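# Unload three bladed and round-nosed sand cores onto plywood

## Task

Lift three sand cores out of the mould and set them down on the plywood boards next to it, then release them: the long core with a rounded nose, plus the two upright bladed cores in the mould half on the robot's right. The two remaining cores must still be standing in the mould afterwards.

## Robot and tools

ROBOT. Two six-joint arms, left_arm and right_arm, each ending in a two-finger gripper. Each arm's joints always go in this order: waist, shoulder, elbow, wrist pitch, wrist yaw, wrist roll. Stated ranges in rad: waist -2.618 to 3.054, shoulder 0.000 to 3.142, elbow 0.000 to 3.142, wrist pitch -1.571 to 1.571, wrist yaw -1.571 to 1.571, wrist roll -2.094 to 2.094. A real end stop may sit up to 0.059 rad either side of these.

FRAMES. Scene frame: origin at table-top height halfway between the nominal bases, +x forward over the table, +z up, left_arm on the +y side (image left/right does not follow this). Calibrated bases in the scene frame: left_arm at (+0.031, +0.345, 0) m, quat_wxyz (+1.000, 0, 0, +0.008); right_arm at (+0.030, -0.335, 0) m, quat_wxyz (+1.000, 0, 0, -0.014); both have up = +z. Each arm's end_effector_position (m) and end_effector_quat_wxyz are reported in that arm's own base frame and can be wrong by a few cm, more when stretched. The position is the point between the finger pads, about 1 cm short of the tips. Fingers point along the gripper's +z and spread along its y.

ROW FORMAT. One row is a single flat list of 14 numbers, each in [-1, 1], covering both arms: left_arm's 6 joints then its opening, then right_arm's 6 joints then its opening. Joint entries are offsets, not poses: they are measured from the Joint targets shown at the start of the action (or move), not from the previous row, so repeating an offset keeps moving further. Scale: 1.0 equals 2.224 rad for waist, shoulder and elbow, and 8.485 rad for the three wrist joints. The opening entry is absolute: +1 fully open, -1 closed. To leave an arm still, send 0 for its joints; to keep a gripper as is, resend its current command (0 means half-way, not 'unchanged').

TOOLS.
- execute_actions(actions, cameras): actions is a list of actions; each action is a list of up to 15 rows, one per 1/30 s step, the last row repeating to fill 15 steps. An empty list only reports state. An action is rejected for both arms if it would push any joint more than 0.059 rad beyond its range; a malformed action, or a failing first action, rejects the whole call. Joints sent past their real end stop there and may report 'joint sent to its limit'.
- move(target, speed, blend, opening_speed, blocking, cameras): target is one 14-number row or a list of up to 15 rows; every row's offsets count from the same starting Joint targets. speed is rad/s for the joint with the longest travel, 0.01 to 12.57, default 0.5 (one value or one per target). blend (rad) rounds intermediate corners. opening_speed (per second on the -1..+1 scale, at least 0.2) makes the fingers change gradually; use a low value to close on fragile sand cores. blocking=false returns after about 0.5 s while the motion continues. Total path time is capped at 10 s; paths do not avoid obstacles or the other arm. The 'move:' line reports the ending: done, off_target (rested more than 0.035 rad off), moving, held or fault, and limits=held if steps were withheld.
- wait(seconds 0 to 10): lets time pass while commands hold; a running move continues.
- stop(): brakes a running move; it needs room to decelerate.
- zoom_image(camera, region): camera is cam_left_wrist or cam_right_wrist; region [x0, y0, x1, y1] in pixels from the top-left, no larger than 504 by 504, of that camera's latest image.
- finished_scene(scene): scene is the current scene number; ends it irreversibly. The cores must stay placed without the robot holding them.

RESULTS. Joint positions (rad, last entry finger gap in m, 0.094 open) and Joint velocities per arm; 'within noise' means effectively still. Joint targets are the base for your next offsets; they are limited to a lead of 0.339 rad (big joints) or 2.2 rad (wrists) over the measured angles, and scaled back if they would move the gripper over 200 mm. 'joint command not followed' means the clearance check altered targets. grip_measured is the finger opening on the command scale (up to ~2.7 mm wide when empty, a few mm narrower than a squeezed part); grip_effort_nm is motor effort, negative closing, not a pad force. Joint torques include gravity and friction; joints 1 to 3 wrap sign at ±28 N m. Cameras: cam_left_wrist and cam_right_wrist, both 896x504.

CAUTIONS. Grip force is roughly 50 to 64 N per pad; closing about 0.05 below the first-touch reading already gives full force, so close gently on sand cores. Release by commanding an opening well above grip_measured, and only after the part is resting still. Avoid dropping parts, slamming, fast impacts, pressing hard, letting the arms collide or one gripper pinch the other's fingers, and knocking anything off the table. Loose objects may occasionally be nudged by an outside push. If an arm is blocked and keeps pressing, command its targets back behind its measured position. Holding loads, staying stretched or pushing into unreachable poses heats motors: MOTOR HOT appears at 75 °C, at 90 °C the arm folds away and stops working, at 100 °C it goes limp. Camera cables touching things count as contact.

Each tool is called after "Call:" by a JSON object that holds its "op" and its "data".

## Session

Call:
{"op": "execute_actions", "data": {"actions": []}}

Scene clock: 0.00 s.
left_arm: end_effector_position=(+0.3631, -0.0246, +0.2028) grip_measured=+1.000 grip_effort_nm=n/a end_effector_quat_wxyz=(+0.569, -0.059, +0.818, -0.064) | right_arm: end_effector_position=(+0.3464, +0.0127, +0.2781) grip_measured=+1.000 grip_effort_nm=n/a end_effector_quat_wxyz=(+0.512, -0.227, +0.829, +0.002)
Joint positions: left_arm=[-0.095 1.034 0.566 0.116 -0.051 -0.203 0.094] | right_arm=[-0.154 1.056 1.018 -0.499 -0.37 -0.476 0.094]
Joint velocities: within noise
Joint torques (N m): no reading
Heat: left arm: 32 °C; right arm: 36 °C.
Joint targets: left_arm=[-0.095 1.027 0.576 0.117 -0.051 -0.202] | right_arm=[-0.154 1.049 1.030 -0.497 -0.374 -0.475]
Tool commands: left_gripper/opening=+1.0 right_gripper/opening=+1.0

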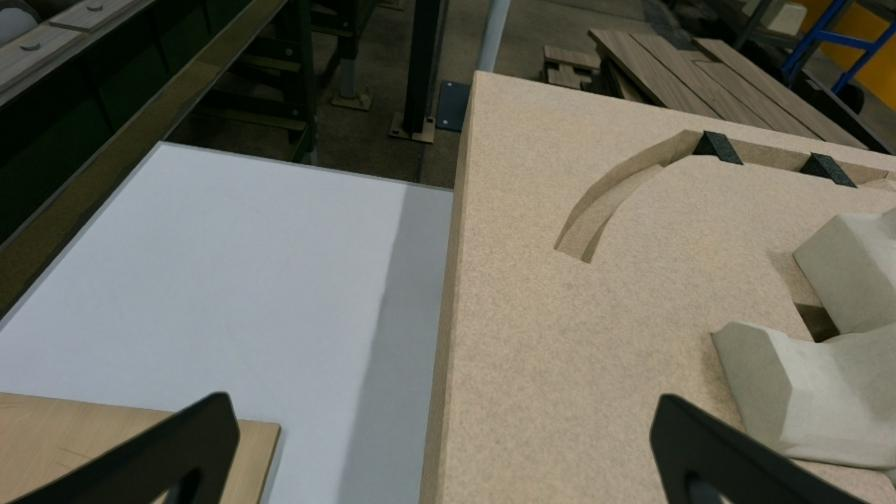

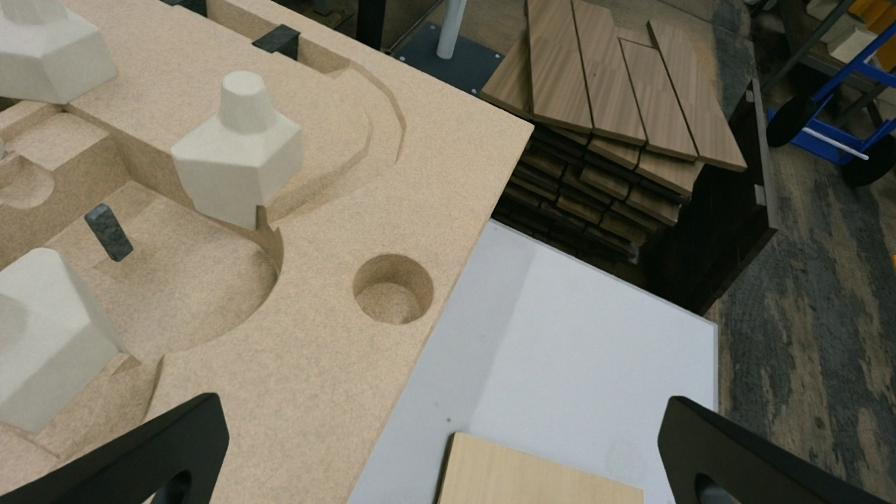

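Call:
{"op": "move", "data": {"target": [0.0427,0.2554,0.5661,-0.1965,0.0060,0.0238,1,0.0692,0.2455,0.3620,-0.1241,0.0441,0.0560,1], "speed": 1.0}}

Scene clock: 25.73 s.
left_arm: end_effector_position=(+0.3109, +0.0001, +0.2567) grip_measured=+1.000 grip_effort_nm=0.027 end_effector_quat_wxyz=(+0.129, +0.000, +0.992, +0.003) | right_arm: end_effector_position=(+0.3132, +0.0004, +0.2543) grip_measured=+1.000 grip_effort_nm=0.027 end_effector_quat_wxyz=(+0.128, -0.001, +0.992, +0.002)
Joint positions: left_arm=[-0.008 1.581 1.811 -1.542 -0.009 -0.007 0.094] | right_arm=[-0.005 1.587 1.807 -1.534 -0.006 -0.008 0.094]
Joint velocities: within noise
Joint torques (N m): left_arm=[0.53 -4.34 6.38 0.89 0.11 0] | right_arm=[0.5 -4.63 7.2 0.35 0.05 0.06]
Heat: left arm: 36 °C; right arm: 39 °C.
Joint targets: left_arm=[0.000 1.594 1.835 -1.550 0.000 0.000] | right_arm=[0.000 1.595 1.835 -1.550 0.000 0.000]
move: done

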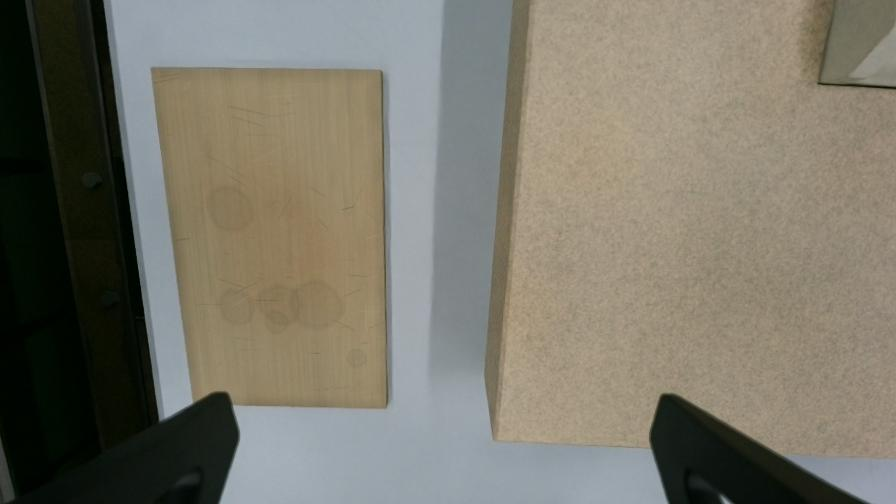

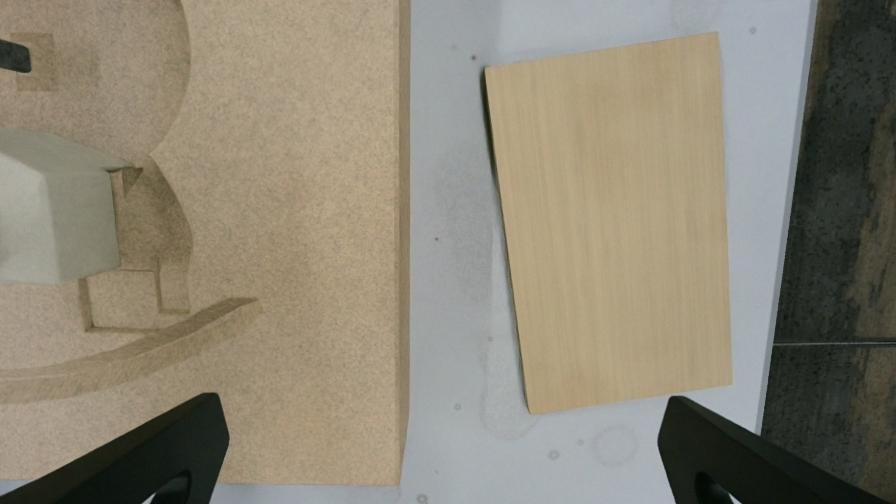

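Call:
{"op": "move", "data": {"target": [-0.1799,0.1601,0.2005,0.0177,0,0,1,0.1799,0.1601,0.2005,0.0177,0,0,1], "speed": 1.0}}

Scene clock: 46.00 s.
left_arm: end_effector_position=(+0.4076, -0.1745, +0.2776) grip_measured=+1.000 grip_effort_nm=0.032 end_effector_quat_wxyz=(+0.231, +0.194, +0.952, -0.049) | right_arm: end_effector_position=(+0.4059, +0.1766, +0.2734) grip_measured=+1.000 grip_effort_nm=0.022 end_effector_quat_wxyz=(+0.224, -0.200, +0.953, +0.047)
Joint positions: left_arm=[-0.406 1.94 2.258 -1.411 0.001 -0.005 0.094] | right_arm=[0.406 1.946 2.254 -1.417 -0.004 -0.006 0.094]
Joint velocities: within noise
Joint torques (N m): left_arm=[0.47 -7.57 6.35 1.44 -0.01 0] | right_arm=[-0.43 -7.83 7.15 0.98 0.03 0.03]
Heat: left arm: 34 °C; right arm: 37 °C.
Joint targets: left_arm=[-0.400 1.950 2.281 -1.400 0.000 -0.001] | right_arm=[0.401 1.951 2.281 -1.400 0.000 0.001]
move: done

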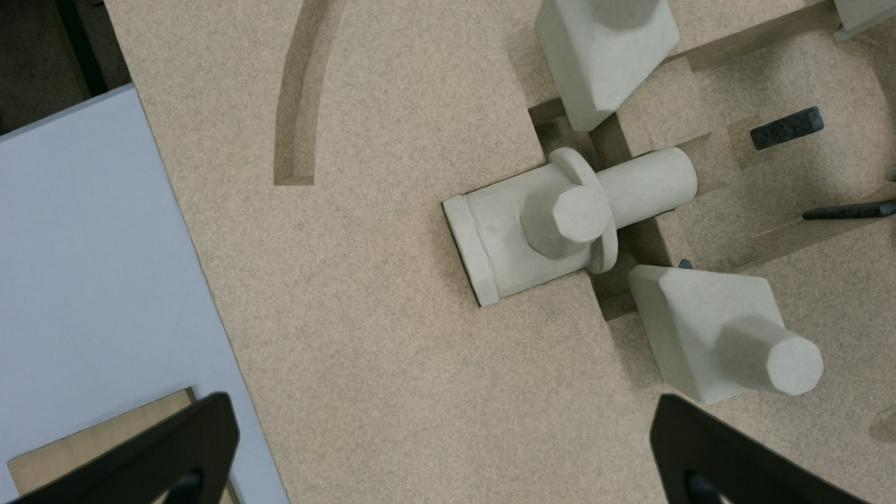

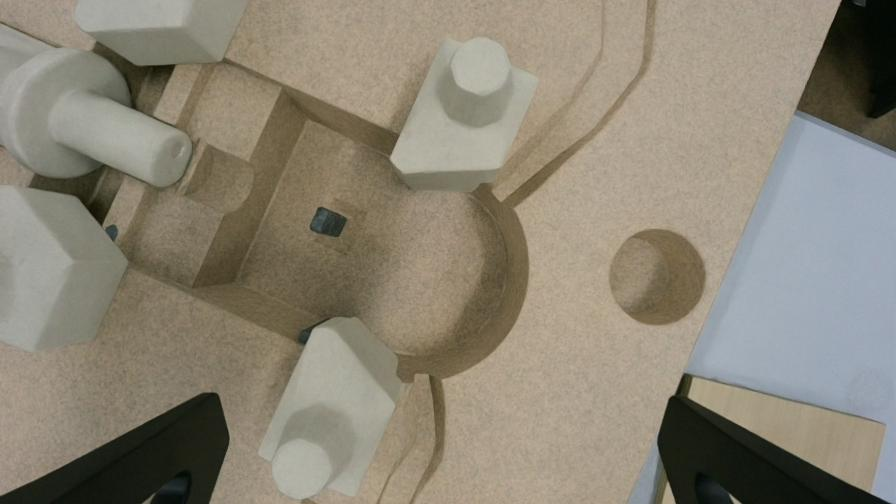

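Call:
{"op": "move", "data": {"target": [-0.045,-0.1601,-0.2005,0.0071,0,0,1,0.045,-0.1601,-0.2005,0.0071,0,0,1], "speed": 1.0}}

Scene clock: 60.87 s.
left_arm: end_effector_position=(+0.3191, -0.1718, +0.2747) grip_measured=+1.000 grip_effort_nm=0.027 end_effector_quat_wxyz=(+0.218, +0.237, +0.945, -0.057) | right_arm: end_effector_position=(+0.3173, +0.1734, +0.2738) grip_measured=+1.000 grip_effort_nm=0.027 end_effector_quat_wxyz=(+0.215, -0.242, +0.944, +0.055)
Joint positions: left_arm=[-0.496 1.606 1.843 -1.353 0.002 -0.005 0.094] | right_arm=[0.496 1.608 1.843 -1.358 -0.003 -0.006 0.094]
Joint velocities: within noise
Joint torques (N m): left_arm=[-0.28 -6.68 4.1 1.43 0 0] | right_arm=[0.43 -6.72 4.56 0.96 0.02 0.04]
Heat: left arm: 35 °C; right arm: 37 °C.
Joint targets: left_arm=[-0.501 1.594 1.835 -1.340 0.000 -0.001] | right_arm=[0.501 1.595 1.835 -1.339 0.000 0.001]
move: done

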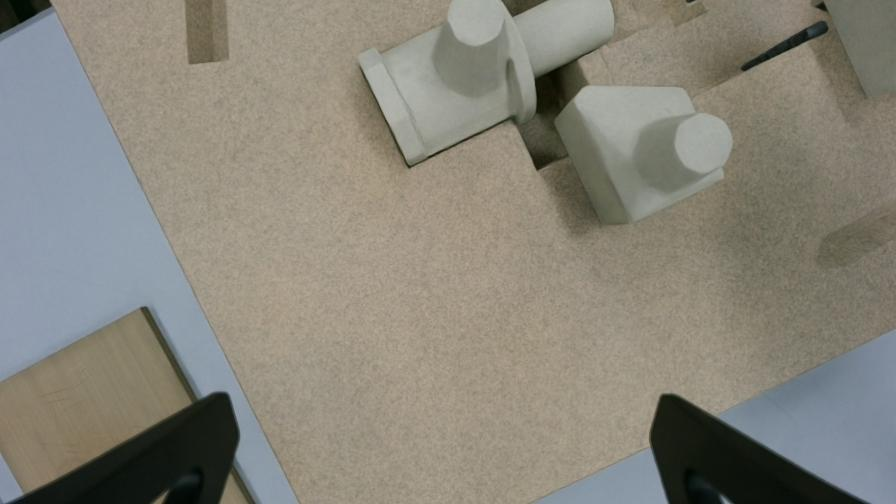

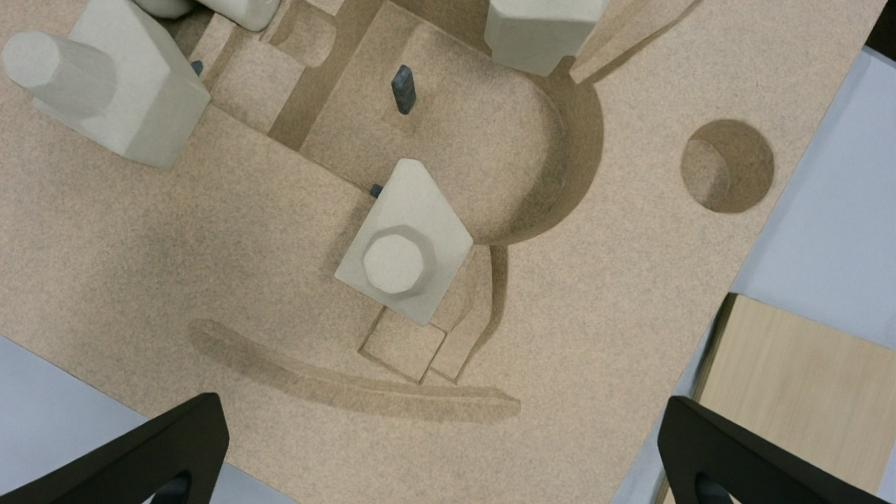

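Call:
{"op": "zoom_image", "data": {"camera": "cam_right_wrist", "region": [320, 140, 540, 400]}}

Call:
{"op": "zoom_image", "data": {"camera": "cam_left_wrist", "region": [340, 0, 760, 250]}}

Scaled by 1.938.

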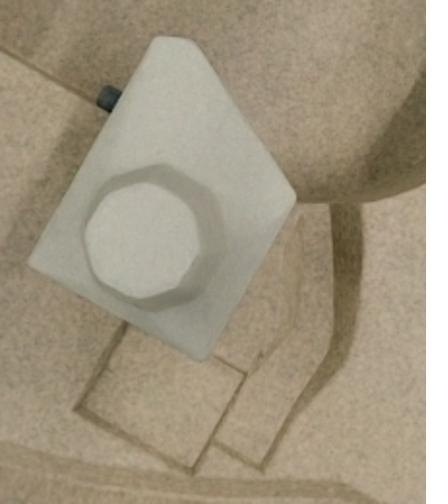

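Scaled by 1.200.

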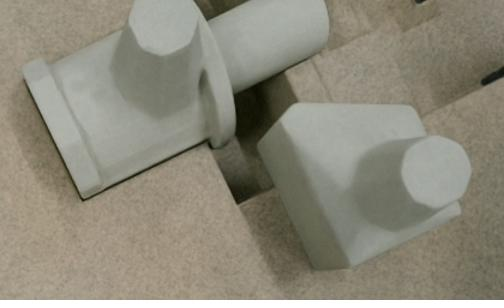

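Call:
{"op": "move", "data": {"target": [-0.157,0,0,0,0,0,1,0.0618,0.1325,0.1164,-0.0213,0.0218,0.0722,1], "speed": 0.8}}

Scene clock: 117.17 s.
left_arm: end_effector_position=(+0.2406, -0.2715, +0.2749) grip_measured=+1.000 grip_effort_nm=0.022 end_effector_quat_wxyz=(+0.205, +0.399, +0.889, -0.094) | right_arm: end_effector_position=(+0.3330, +0.2083, +0.2357) grip_measured=+1.000 grip_effort_nm=0.022 end_effector_quat_wxyz=(+0.151, -0.004, +0.988, +0.003)
Joint positions: left_arm=[-0.847 1.606 1.843 -1.351 0.002 -0.005 0.094] | right_arm=[0.635 1.882 2.066 -1.504 0.173 0.604 0.094]
Joint velocities: within noise
Joint torques (N m): left_arm=[-0.14 -6.58 4 1.41 -0.01 0.01] | right_arm=[0.29 -7.19 7.24 0.35 0.19 0.04]
Heat: left arm: 35 °C; right arm: 37 °C.
Joint targets: left_arm=[-0.850 1.594 1.835 -1.340 0.000 -0.001] | right_arm=[0.638 1.890 2.094 -1.520 0.185 0.613]
move: done

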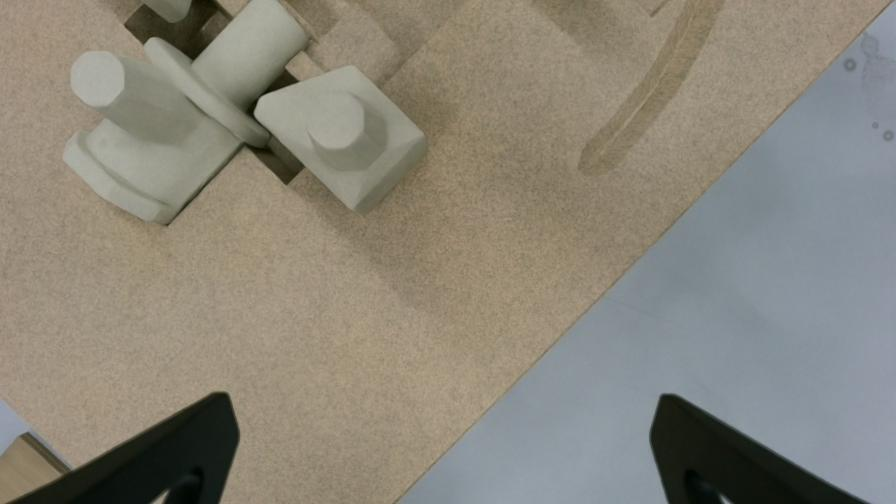

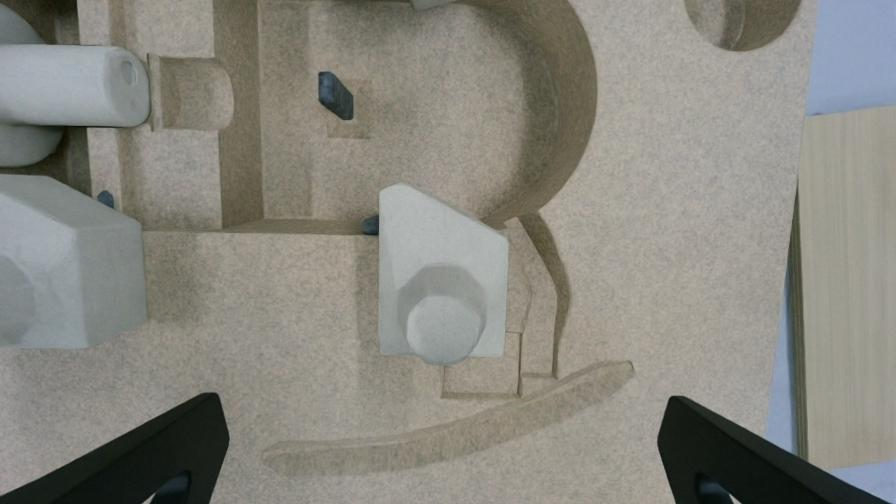

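Call:
{"op": "move", "data": {"target": [0,0,0,0,0,0,1,0,-0.0388,-0.1952,0.0411,0,0,1], "speed": 0.5}}

Scene clock: 126.23 s.
left_arm: end_effector_position=(+0.2406, -0.2715, +0.2749) grip_measured=+1.000 grip_effort_nm=0.037 end_effector_quat_wxyz=(+0.205, +0.399, +0.889, -0.094) | right_arm: end_effector_position=(+0.3338, +0.2086, +0.1490) grip_measured=+1.000 grip_effort_nm=0.022 end_effector_quat_wxyz=(+0.134, -0.006, +0.991, -0.011)
Joint positions: left_arm=[-0.847 1.606 1.843 -1.351 0.002 -0.005 0.094] | right_arm=[0.635 1.841 1.666 -1.19 0.174 0.605 0.094]
Joint velocities: within noise
Joint torques (N m): left_arm=[-0.18 -6.61 4.01 1.44 0.01 0] | right_arm=[0.32 -10.99 4.98 0.63 0.17 0.06]
Heat: left arm: 35 °C; right arm: 39 °C.
Joint targets: left_arm=[-0.850 1.594 1.835 -1.340 0.000 -0.001] | right_arm=[0.638 1.804 1.660 -1.171 0.185 0.613]
move: off_target (right_arm); right_arm: the shoulder is farthest, 0.037 rad from its target

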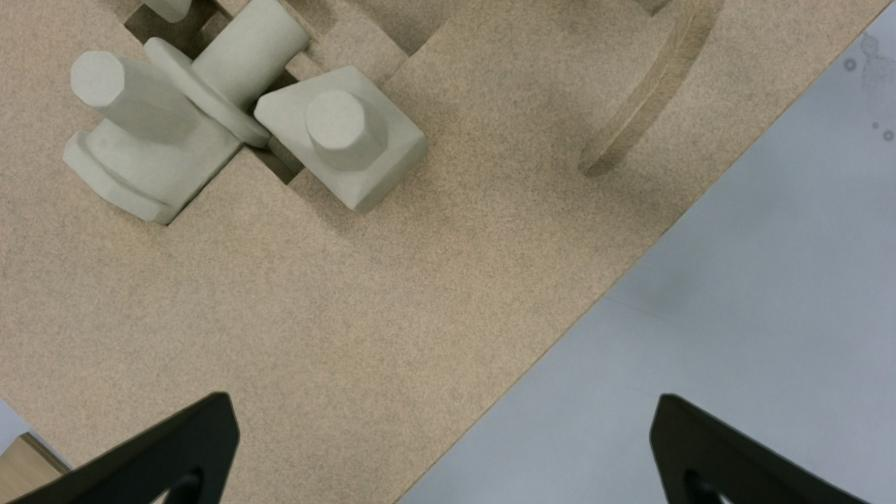

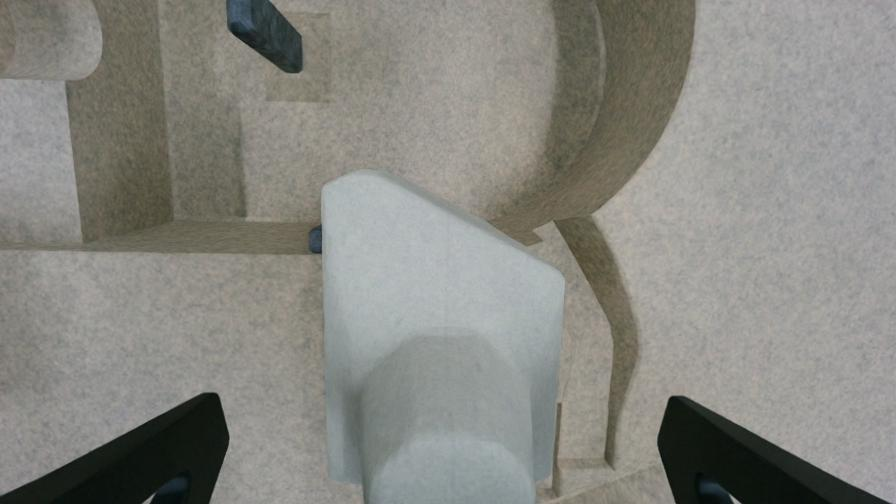

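Call:
{"op": "move", "data": {"target": [0,0,0,0,0,0,1,0,0,0,0,0,0,-1], "opening_speed": 0.8}}

Scene clock: 132.10 s.
left_arm: end_effector_position=(+0.2406, -0.2715, +0.2749) grip_measured=+1.000 grip_effort_nm=0.017 end_effector_quat_wxyz=(+0.205, +0.399, +0.889, -0.094) | right_arm: end_effector_position=(+0.3342, +0.2097, +0.1504) grip_measured=-0.266 grip_effort_nm=-1.004 end_effector_quat_wxyz=(+0.136, -0.005, +0.991, -0.007)
Joint positions: left_arm=[-0.847 1.606 1.843 -1.351 0.002 -0.005 0.094] | right_arm=[0.635 1.838 1.666 -1.185 0.171 0.606 0.034]
Joint velocities: within noise
Joint torques (N m): left_arm=[-0.12 -6.56 3.95 1.43 0.02 -0.03] | right_arm=[0.29 -10.65 4.96 0.58 0.21 0.05]
Heat: left arm: 35 °C; right arm: 41 °C.
Joint targets: left_arm=[-0.850 1.594 1.835 -1.340 0.000 -0.001] | right_arm=[0.638 1.804 1.660 -1.171 0.185 0.613]
move: done

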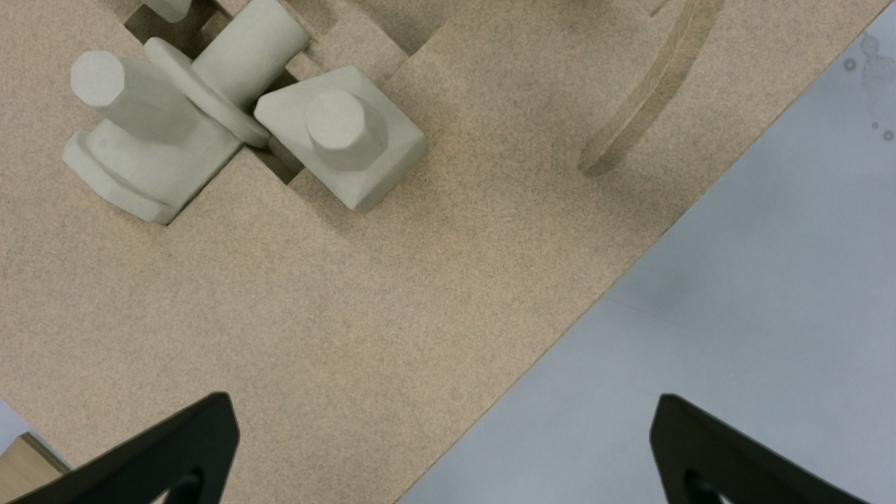

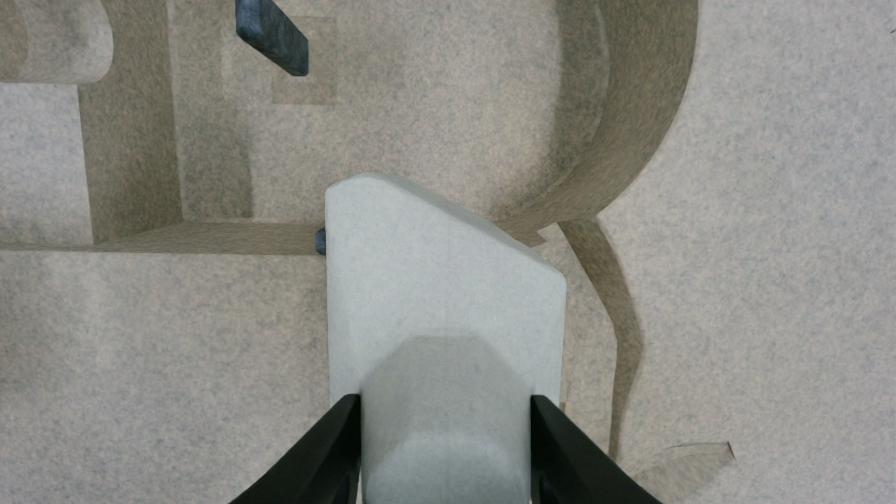

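Call:
{"op": "move", "data": {"target": [[0,0,0,0,0,0,1,0,0.0073,0.0633,-0.0147,0,0,-1],[0,0,0,0,0,0,1,0,0.0229,0.1394,-0.0305,0,0,-1],[0,0,0,0,0,0,1,0,0.0637,0.2755,-0.0442,0,0,-1]], "speed": 0.3, "blend": 0.03}}

Scene clock: 143.00 s.
left_arm: end_effector_position=(+0.2406, -0.2715, +0.2749) grip_measured=+1.000 grip_effort_nm=0.027 end_effector_quat_wxyz=(+0.205, +0.399, +0.889, -0.094) | right_arm: end_effector_position=(+0.3443, +0.2181, +0.2569) grip_measured=-0.269 grip_effort_nm=-1.004 end_effector_quat_wxyz=(+0.169, -0.001, +0.985, +0.020)
Joint positions: left_arm=[-0.847 1.606 1.843 -1.351 0.002 -0.005 0.094] | right_arm=[0.635 1.943 2.231 -1.558 0.166 0.606 0.034]
Joint velocities: within noise
Joint torques (N m): left_arm=[-0.14 -6.6 3.92 1.44 -0.02 -0.01] | right_arm=[0.31 -7.92 8.17 0.68 0.24 0.04]
Heat: left arm: 35 °C; right arm: 43 °C.
Joint targets: left_arm=[-0.850 1.594 1.835 -1.340 0.000 -0.001] | right_arm=[0.638 1.945 2.273 -1.546 0.185 0.613]
move: off_target (right_arm); right_arm: the elbow is farthest, 0.042 rad from its target

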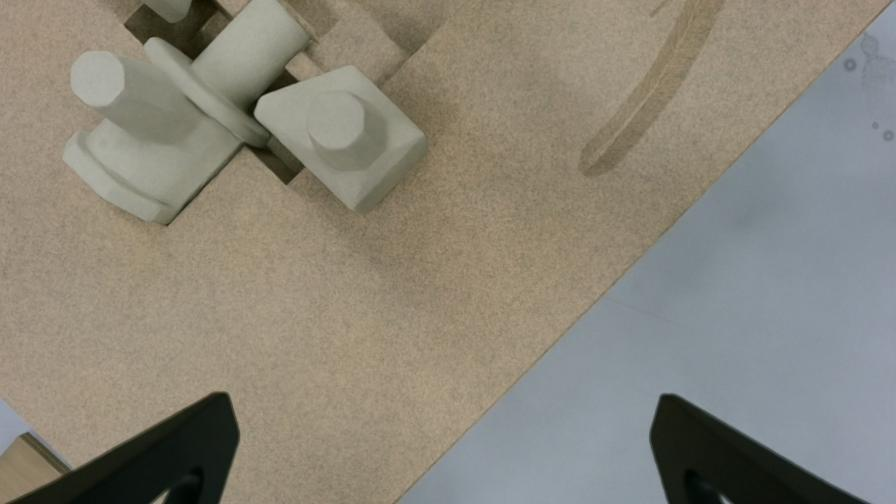

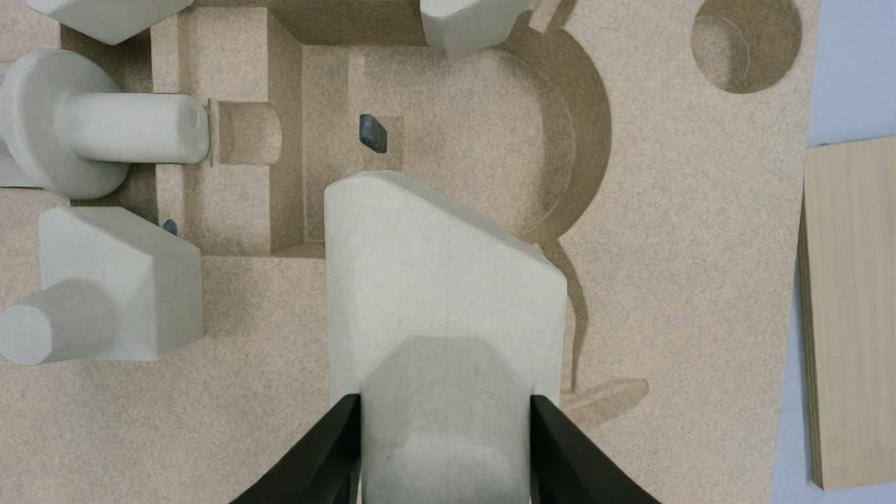

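Call:
{"op": "move", "data": {"target": [-0.045,-0.2671,-0.3755,0.1226,0,0,1,0,0,0,0,0,0,-1], "speed": 1.0, "cameras": ["cam_left_wrist"]}}

Scene clock: 150.97 s.
left_arm: end_effector_position=(+0.2135, -0.2924, +0.3207) grip_measured=+1.000 grip_effort_nm=0.027 end_effector_quat_wxyz=(+0.517, +0.368, +0.726, -0.266) | right_arm: end_effector_position=(+0.3440, +0.2178, +0.2567) grip_measured=-0.269 grip_effort_nm=-1.004 end_effector_quat_wxyz=(+0.169, -0.001, +0.985, +0.020)
Joint positions: left_arm=[-0.942 1.018 1.01 -0.322 0.002 -0.005 0.094] | right_arm=[0.635 1.943 2.231 -1.56 0.166 0.606 0.034]
Joint velocities: within noise
Joint torques (N m): left_arm=[-0.47 -3.43 4.94 2.41 -0.01 -0.02] | right_arm=[0.31 -7.91 8.16 0.7 0.25 0.04]
Heat: left arm: 35 °C; right arm: 43 °C.
Joint targets: left_arm=[-0.950 1.000 1.000 -0.300 0.000 -0.001] | right_arm=[0.638 1.945 2.273 -1.546 0.185 0.613]
move: off_target (right_arm); right_arm: the elbow is farthest, 0.042 rad from its target
Images, in order (width x height): cam_left_wrist 896x504.

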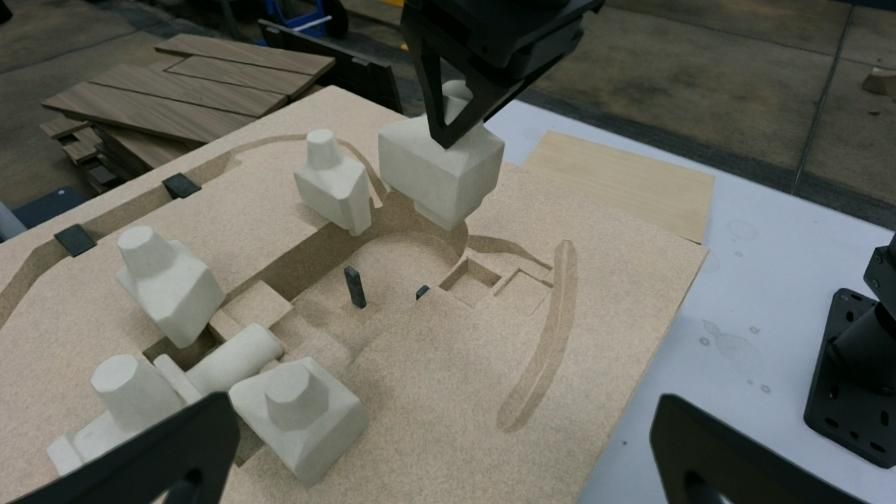

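Call:
{"op": "zoom_image", "data": {"camera": "cam_left_wrist", "region": [280, 40, 620, 320]}}

Scaled by 1.482.

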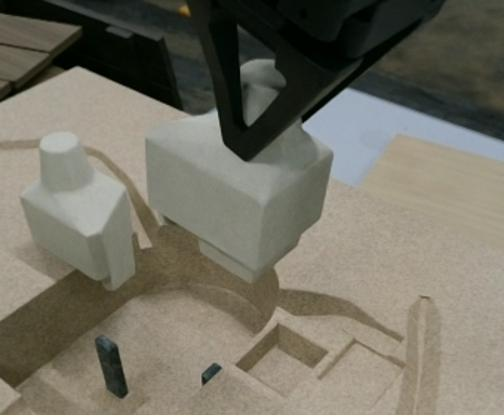

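Call:
{"op": "move", "data": {"target": [0,0,0,0,0,0,1,-0.4487,-0.4006,-0.7118,0.1675,-0.0218,-0.0722,-1], "speed": 0.8}}

Scene clock: 200.57 s.
left_arm: end_effector_position=(+0.2135, -0.2925, +0.3210) grip_measured=+1.000 grip_effort_nm=0.027 end_effector_quat_wxyz=(+0.517, +0.368, +0.725, -0.266) | right_arm: end_effector_position=(+0.3232, -0.1202, +0.1584) grip_measured=-0.269 grip_effort_nm=-1.004 end_effector_quat_wxyz=(+0.437, +0.163, +0.881, -0.080)
Joint positions: left_arm=[-0.942 1.018 1.01 -0.321 0.002 -0.005 0.094] | right_arm=[-0.356 1.093 0.677 -0.234 0.006 0.008 0.034]
Joint velocities: within noise
Joint torques (N m): left_arm=[-0.55 -3.41 5 2.42 -0.01 -0.01] | right_arm=[-0.39 -5.91 7.24 2.4 -0.06 -0.11]
Heat: left arm: 38 °C; right arm: 42 °C.
Joint targets: left_arm=[-0.950 1.000 1.000 -0.300 0.000 -0.001] | right_arm=[-0.360 1.054 0.690 -0.125 0.000 0.001]
move: off_target (right_arm); right_arm: the wrist pitch is farthest, 0.109 rad from its target

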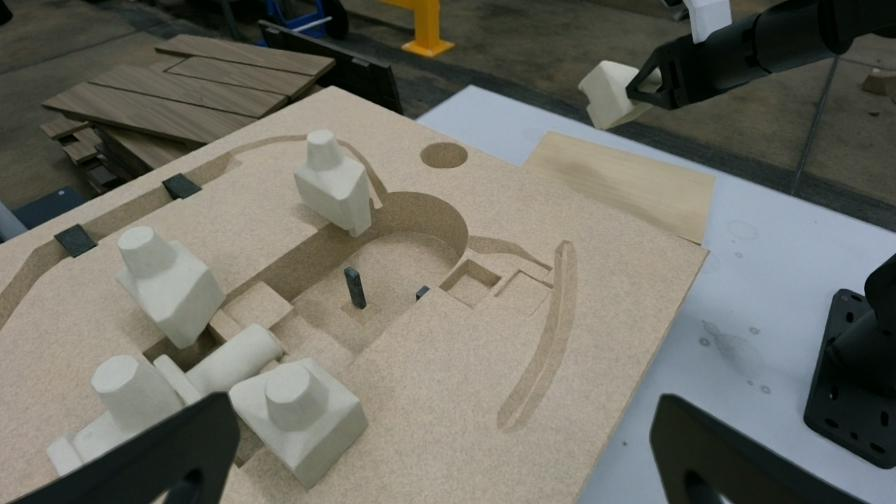

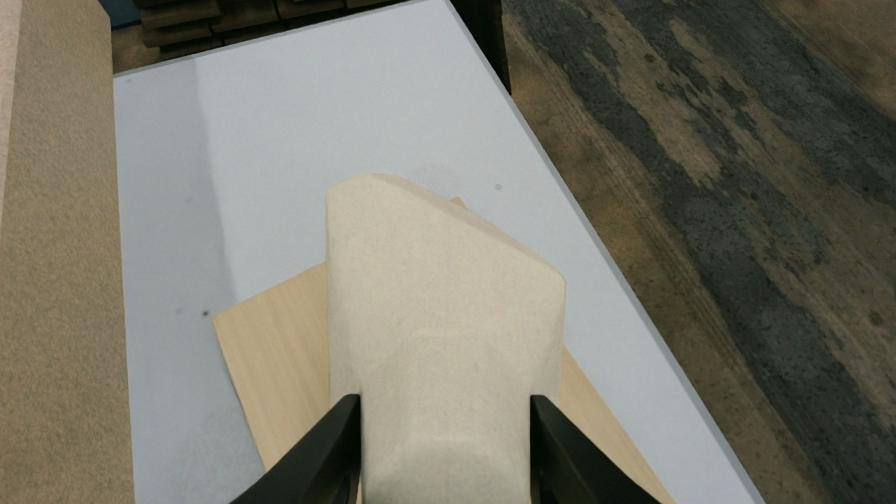

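Call:
{"op": "zoom_image", "data": {"camera": "cam_left_wrist", "region": [520, 20, 820, 200]}}

Scaled by 1.680.

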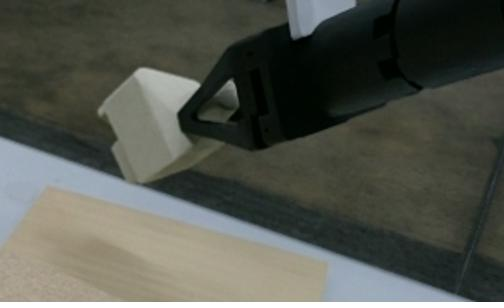

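Call:
{"op": "move", "data": {"target": [0,0,0,0,0,0,1,0,0.0292,-0.1623,0.0654,0,0,-1], "speed": 0.4}}

Call:
{"op": "zoom_image", "data": {"camera": "cam_left_wrist", "region": [520, 60, 820, 240]}}

Scene clock: 208.60 s.
left_arm: end_effector_position=(+0.2135, -0.2925, +0.3210) grip_measured=+1.000 grip_effort_nm=0.032 end_effector_quat_wxyz=(+0.517, +0.368, +0.725, -0.266) | right_arm: end_effector_position=(+0.3157, -0.1173, +0.1009) grip_measured=-0.269 grip_effort_nm=-1.004 end_effector_quat_wxyz=(+0.500, +0.156, +0.847, -0.091)
Joint positions: left_arm=[-0.942 1.018 1.01 -0.321 0.002 -0.005 0.094] | right_arm=[-0.356 1.128 0.318 0.306 0.006 0.006 0.034]
Joint velocities: within noise
Joint torques (N m): left_arm=[-0.54 -3.37 4.94 2.45 0.01 -0.02] | right_arm=[-0.35 -3.03 6.49 2.58 -0.06 -0.1]
Heat: left arm: 39 °C; right arm: 40 °C.
Joint targets: left_arm=[-0.950 1.000 1.000 -0.300 0.000 -0.001] | right_arm=[-0.360 1.119 0.328 0.430 0.000 0.001]
move: off_target (right_arm); right_arm: the wrist pitch is farthest, 0.124 rad from its target

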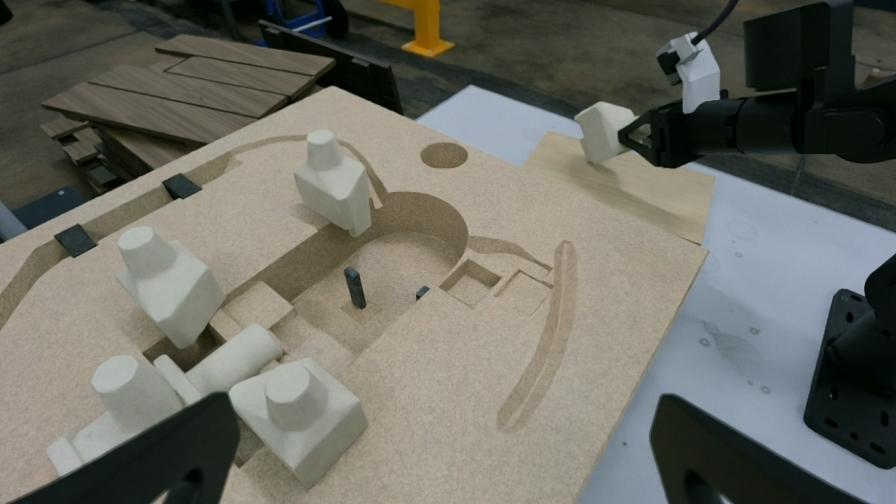

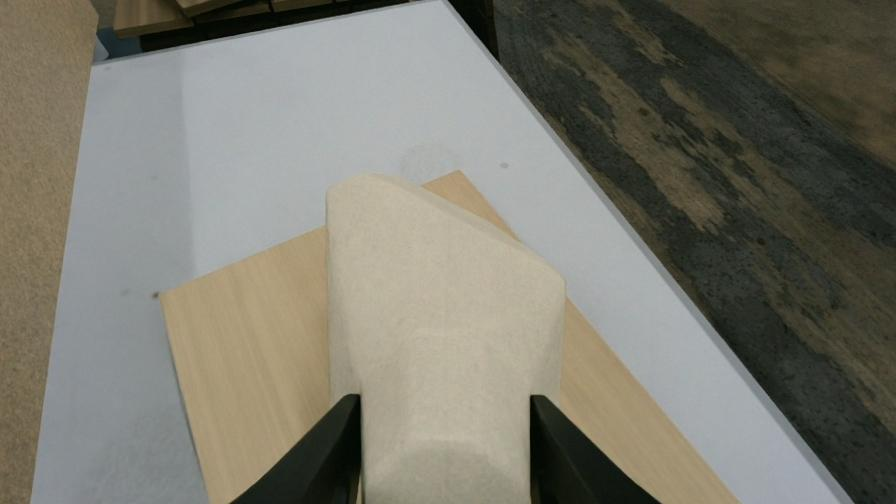

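Scaled by 1.680.

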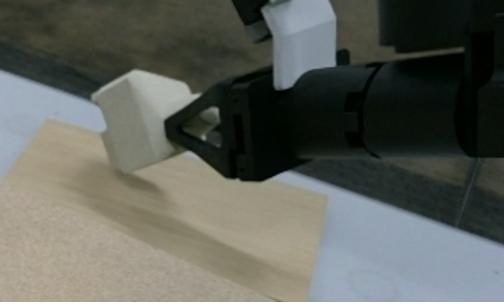

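Call:
{"op": "move", "data": {"target": [0,0,0,0,0,0,1,0,0.1331,-0.0809,0.0648,0,0,-1], "speed": 0.3}}

Call:
{"op": "zoom_image", "data": {"camera": "cam_left_wrist", "region": [520, 60, 820, 240]}}

Scene clock: 215.53 s.
left_arm: end_effector_position=(+0.2135, -0.2925, +0.3211) grip_measured=+1.000 grip_effort_nm=0.017 end_effector_quat_wxyz=(+0.518, +0.368, +0.725, -0.266) | right_arm: end_effector_position=(+0.3205, -0.1191, +0.0749) grip_measured=-0.269 grip_effort_nm=-1.004 end_effector_quat_wxyz=(+0.558, +0.148, +0.810, -0.102)
Joint positions: left_arm=[-0.942 1.018 1.01 -0.321 0.002 -0.005 0.094] | right_arm=[-0.356 1.415 0.149 0.9 0.006 0.002 0.034]
Joint velocities: within noise
Joint torques (N m): left_arm=[-0.54 -3.41 4.96 2.42 -0.02 -0.03] | right_arm=[-0.35 -3.03 4.04 2.25 -0.07 -0.05]
Heat: left arm: 39 °C; right arm: 43 °C.
Joint targets: left_arm=[-0.950 1.000 1.000 -0.299 0.000 -0.001] | right_arm=[-0.360 1.416 0.148 0.980 0.000 0.000]
move: off_target (right_arm); right_arm: the wrist pitch is farthest, 0.080 rad from its target

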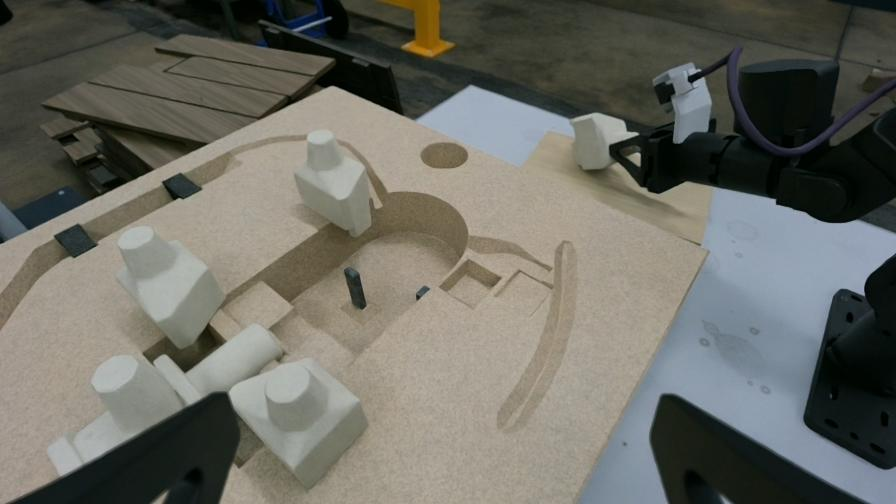

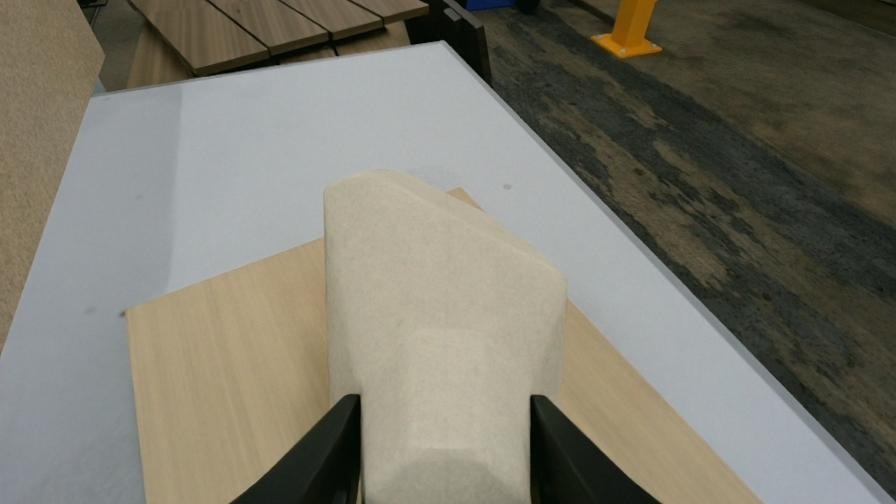

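Scaled by 1.680.

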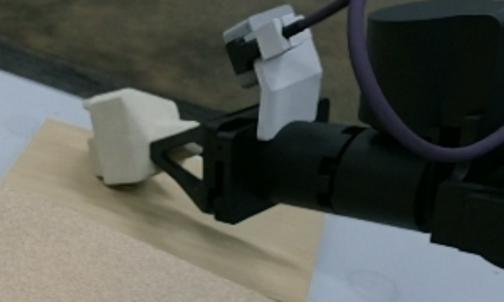

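Call:
{"op": "move", "data": {"target": [0,0,0,0,0,0,1,0,0.1592,0.009,0.0436,0,0,-1], "speed": 0.25}}

Call:
{"op": "zoom_image", "data": {"camera": "cam_left_wrist", "region": [520, 60, 820, 240]}}

Scene clock: 226.10 s.
left_arm: end_effector_position=(+0.2135, -0.2925, +0.3211) grip_measured=+1.000 grip_effort_nm=0.037 end_effector_quat_wxyz=(+0.518, +0.368, +0.725, -0.266) | right_arm: end_effector_position=(+0.3368, -0.1252, +0.0649) grip_measured=-0.273 grip_effort_nm=-1.009 end_effector_quat_wxyz=(+0.596, +0.141, +0.783, -0.110)
Joint positions: left_arm=[-0.942 1.018 1.01 -0.321 0.002 -0.005 0.094] | right_arm=[-0.356 1.756 0.149 1.338 0.006 -0.004 0.034]
Joint velocities: within noise
Joint torques (N m): left_arm=[-0.58 -3.54 5.04 2.41 -0.01 -0.01] | right_arm=[-0.35 -3.45 4.08 1.63 -0.06 0.01]
Heat: left arm: 40 °C; right arm: 43 °C.
Joint targets: left_arm=[-0.950 1.000 1.000 -0.299 0.000 -0.001] | right_arm=[-0.360 1.770 0.169 1.349 0.000 0.001]
move: done

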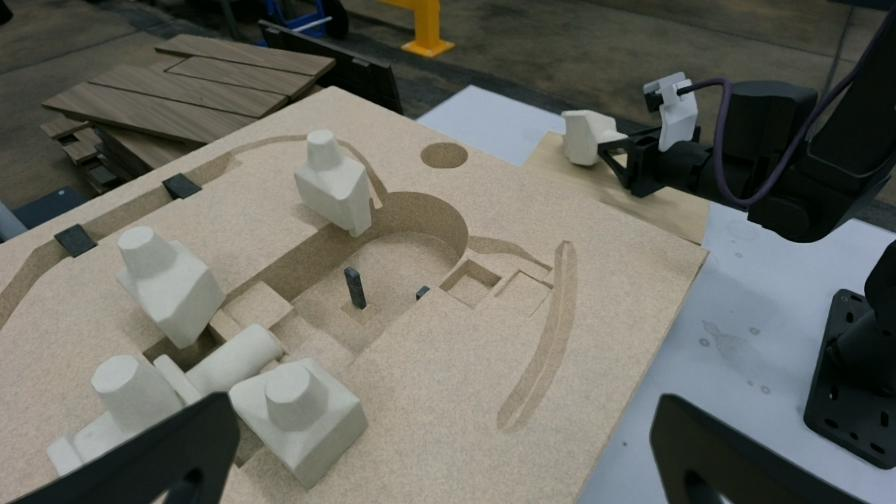

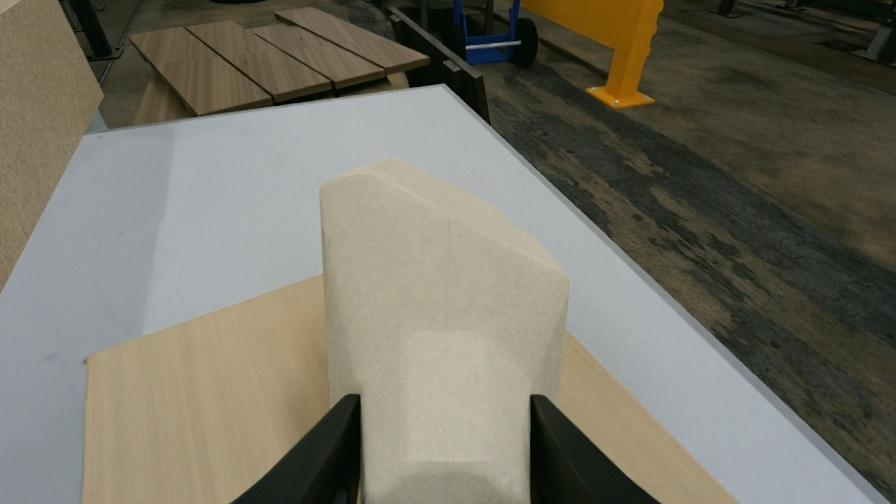

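Scaled by 1.680.

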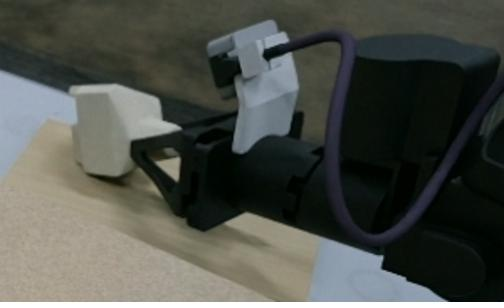

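Call:
{"op": "move", "data": {"target": [0,0,0,0,0,0,1,0,0.027,0,0,0,0,-1], "speed": 0.15}}

Call:
{"op": "zoom_image", "data": {"camera": "cam_left_wrist", "region": [520, 80, 720, 220]}}

Scene clock: 232.07 s.
left_arm: end_effector_position=(+0.2135, -0.2925, +0.3211) grip_measured=+1.000 grip_effort_nm=0.037 end_effector_quat_wxyz=(+0.518, +0.368, +0.725, -0.266) | right_arm: end_effector_position=(+0.3396, -0.1262, +0.0609) grip_measured=-0.276 grip_effort_nm=-0.999 end_effector_quat_wxyz=(+0.597, +0.141, +0.782, -0.111)
Joint positions: left_arm=[-0.942 1.018 1.01 -0.321 0.002 -0.005 0.094] | right_arm=[-0.356 1.809 0.158 1.385 0.006 -0.004 0.034]
Joint velocities: within noise
Joint torques (N m): left_arm=[-0.51 -3.4 4.89 2.44 0 -0.02] | right_arm=[-0.36 -3.03 3.18 1.2 -0.06 0.01]
Heat: left arm: 40 °C; right arm: 43 °C.
Joint targets: left_arm=[-0.950 1.000 1.000 -0.299 0.000 -0.001] | right_arm=[-0.360 1.830 0.168 1.349 0.000 0.001]
move: off_target (right_arm); right_arm: the wrist pitch is farthest, 0.036 rad from its target

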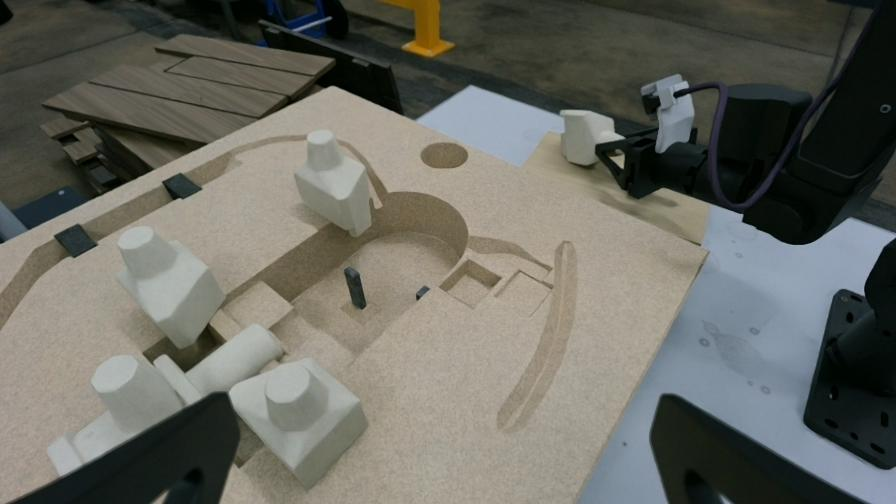

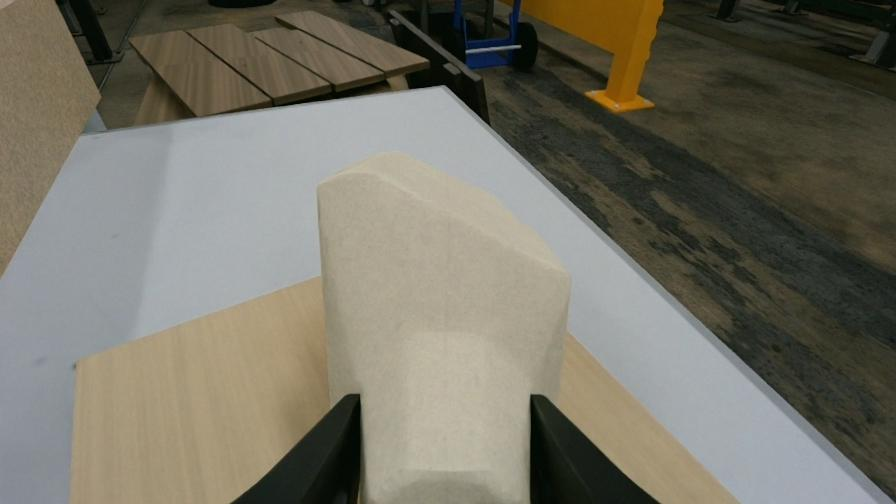

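Scaled by 2.520.

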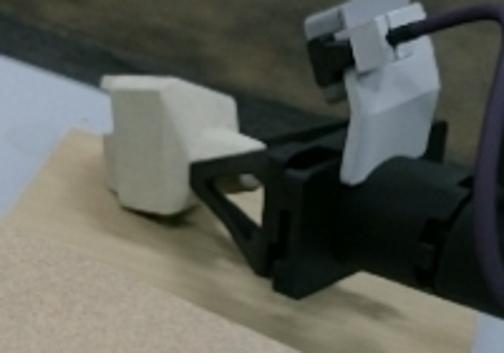

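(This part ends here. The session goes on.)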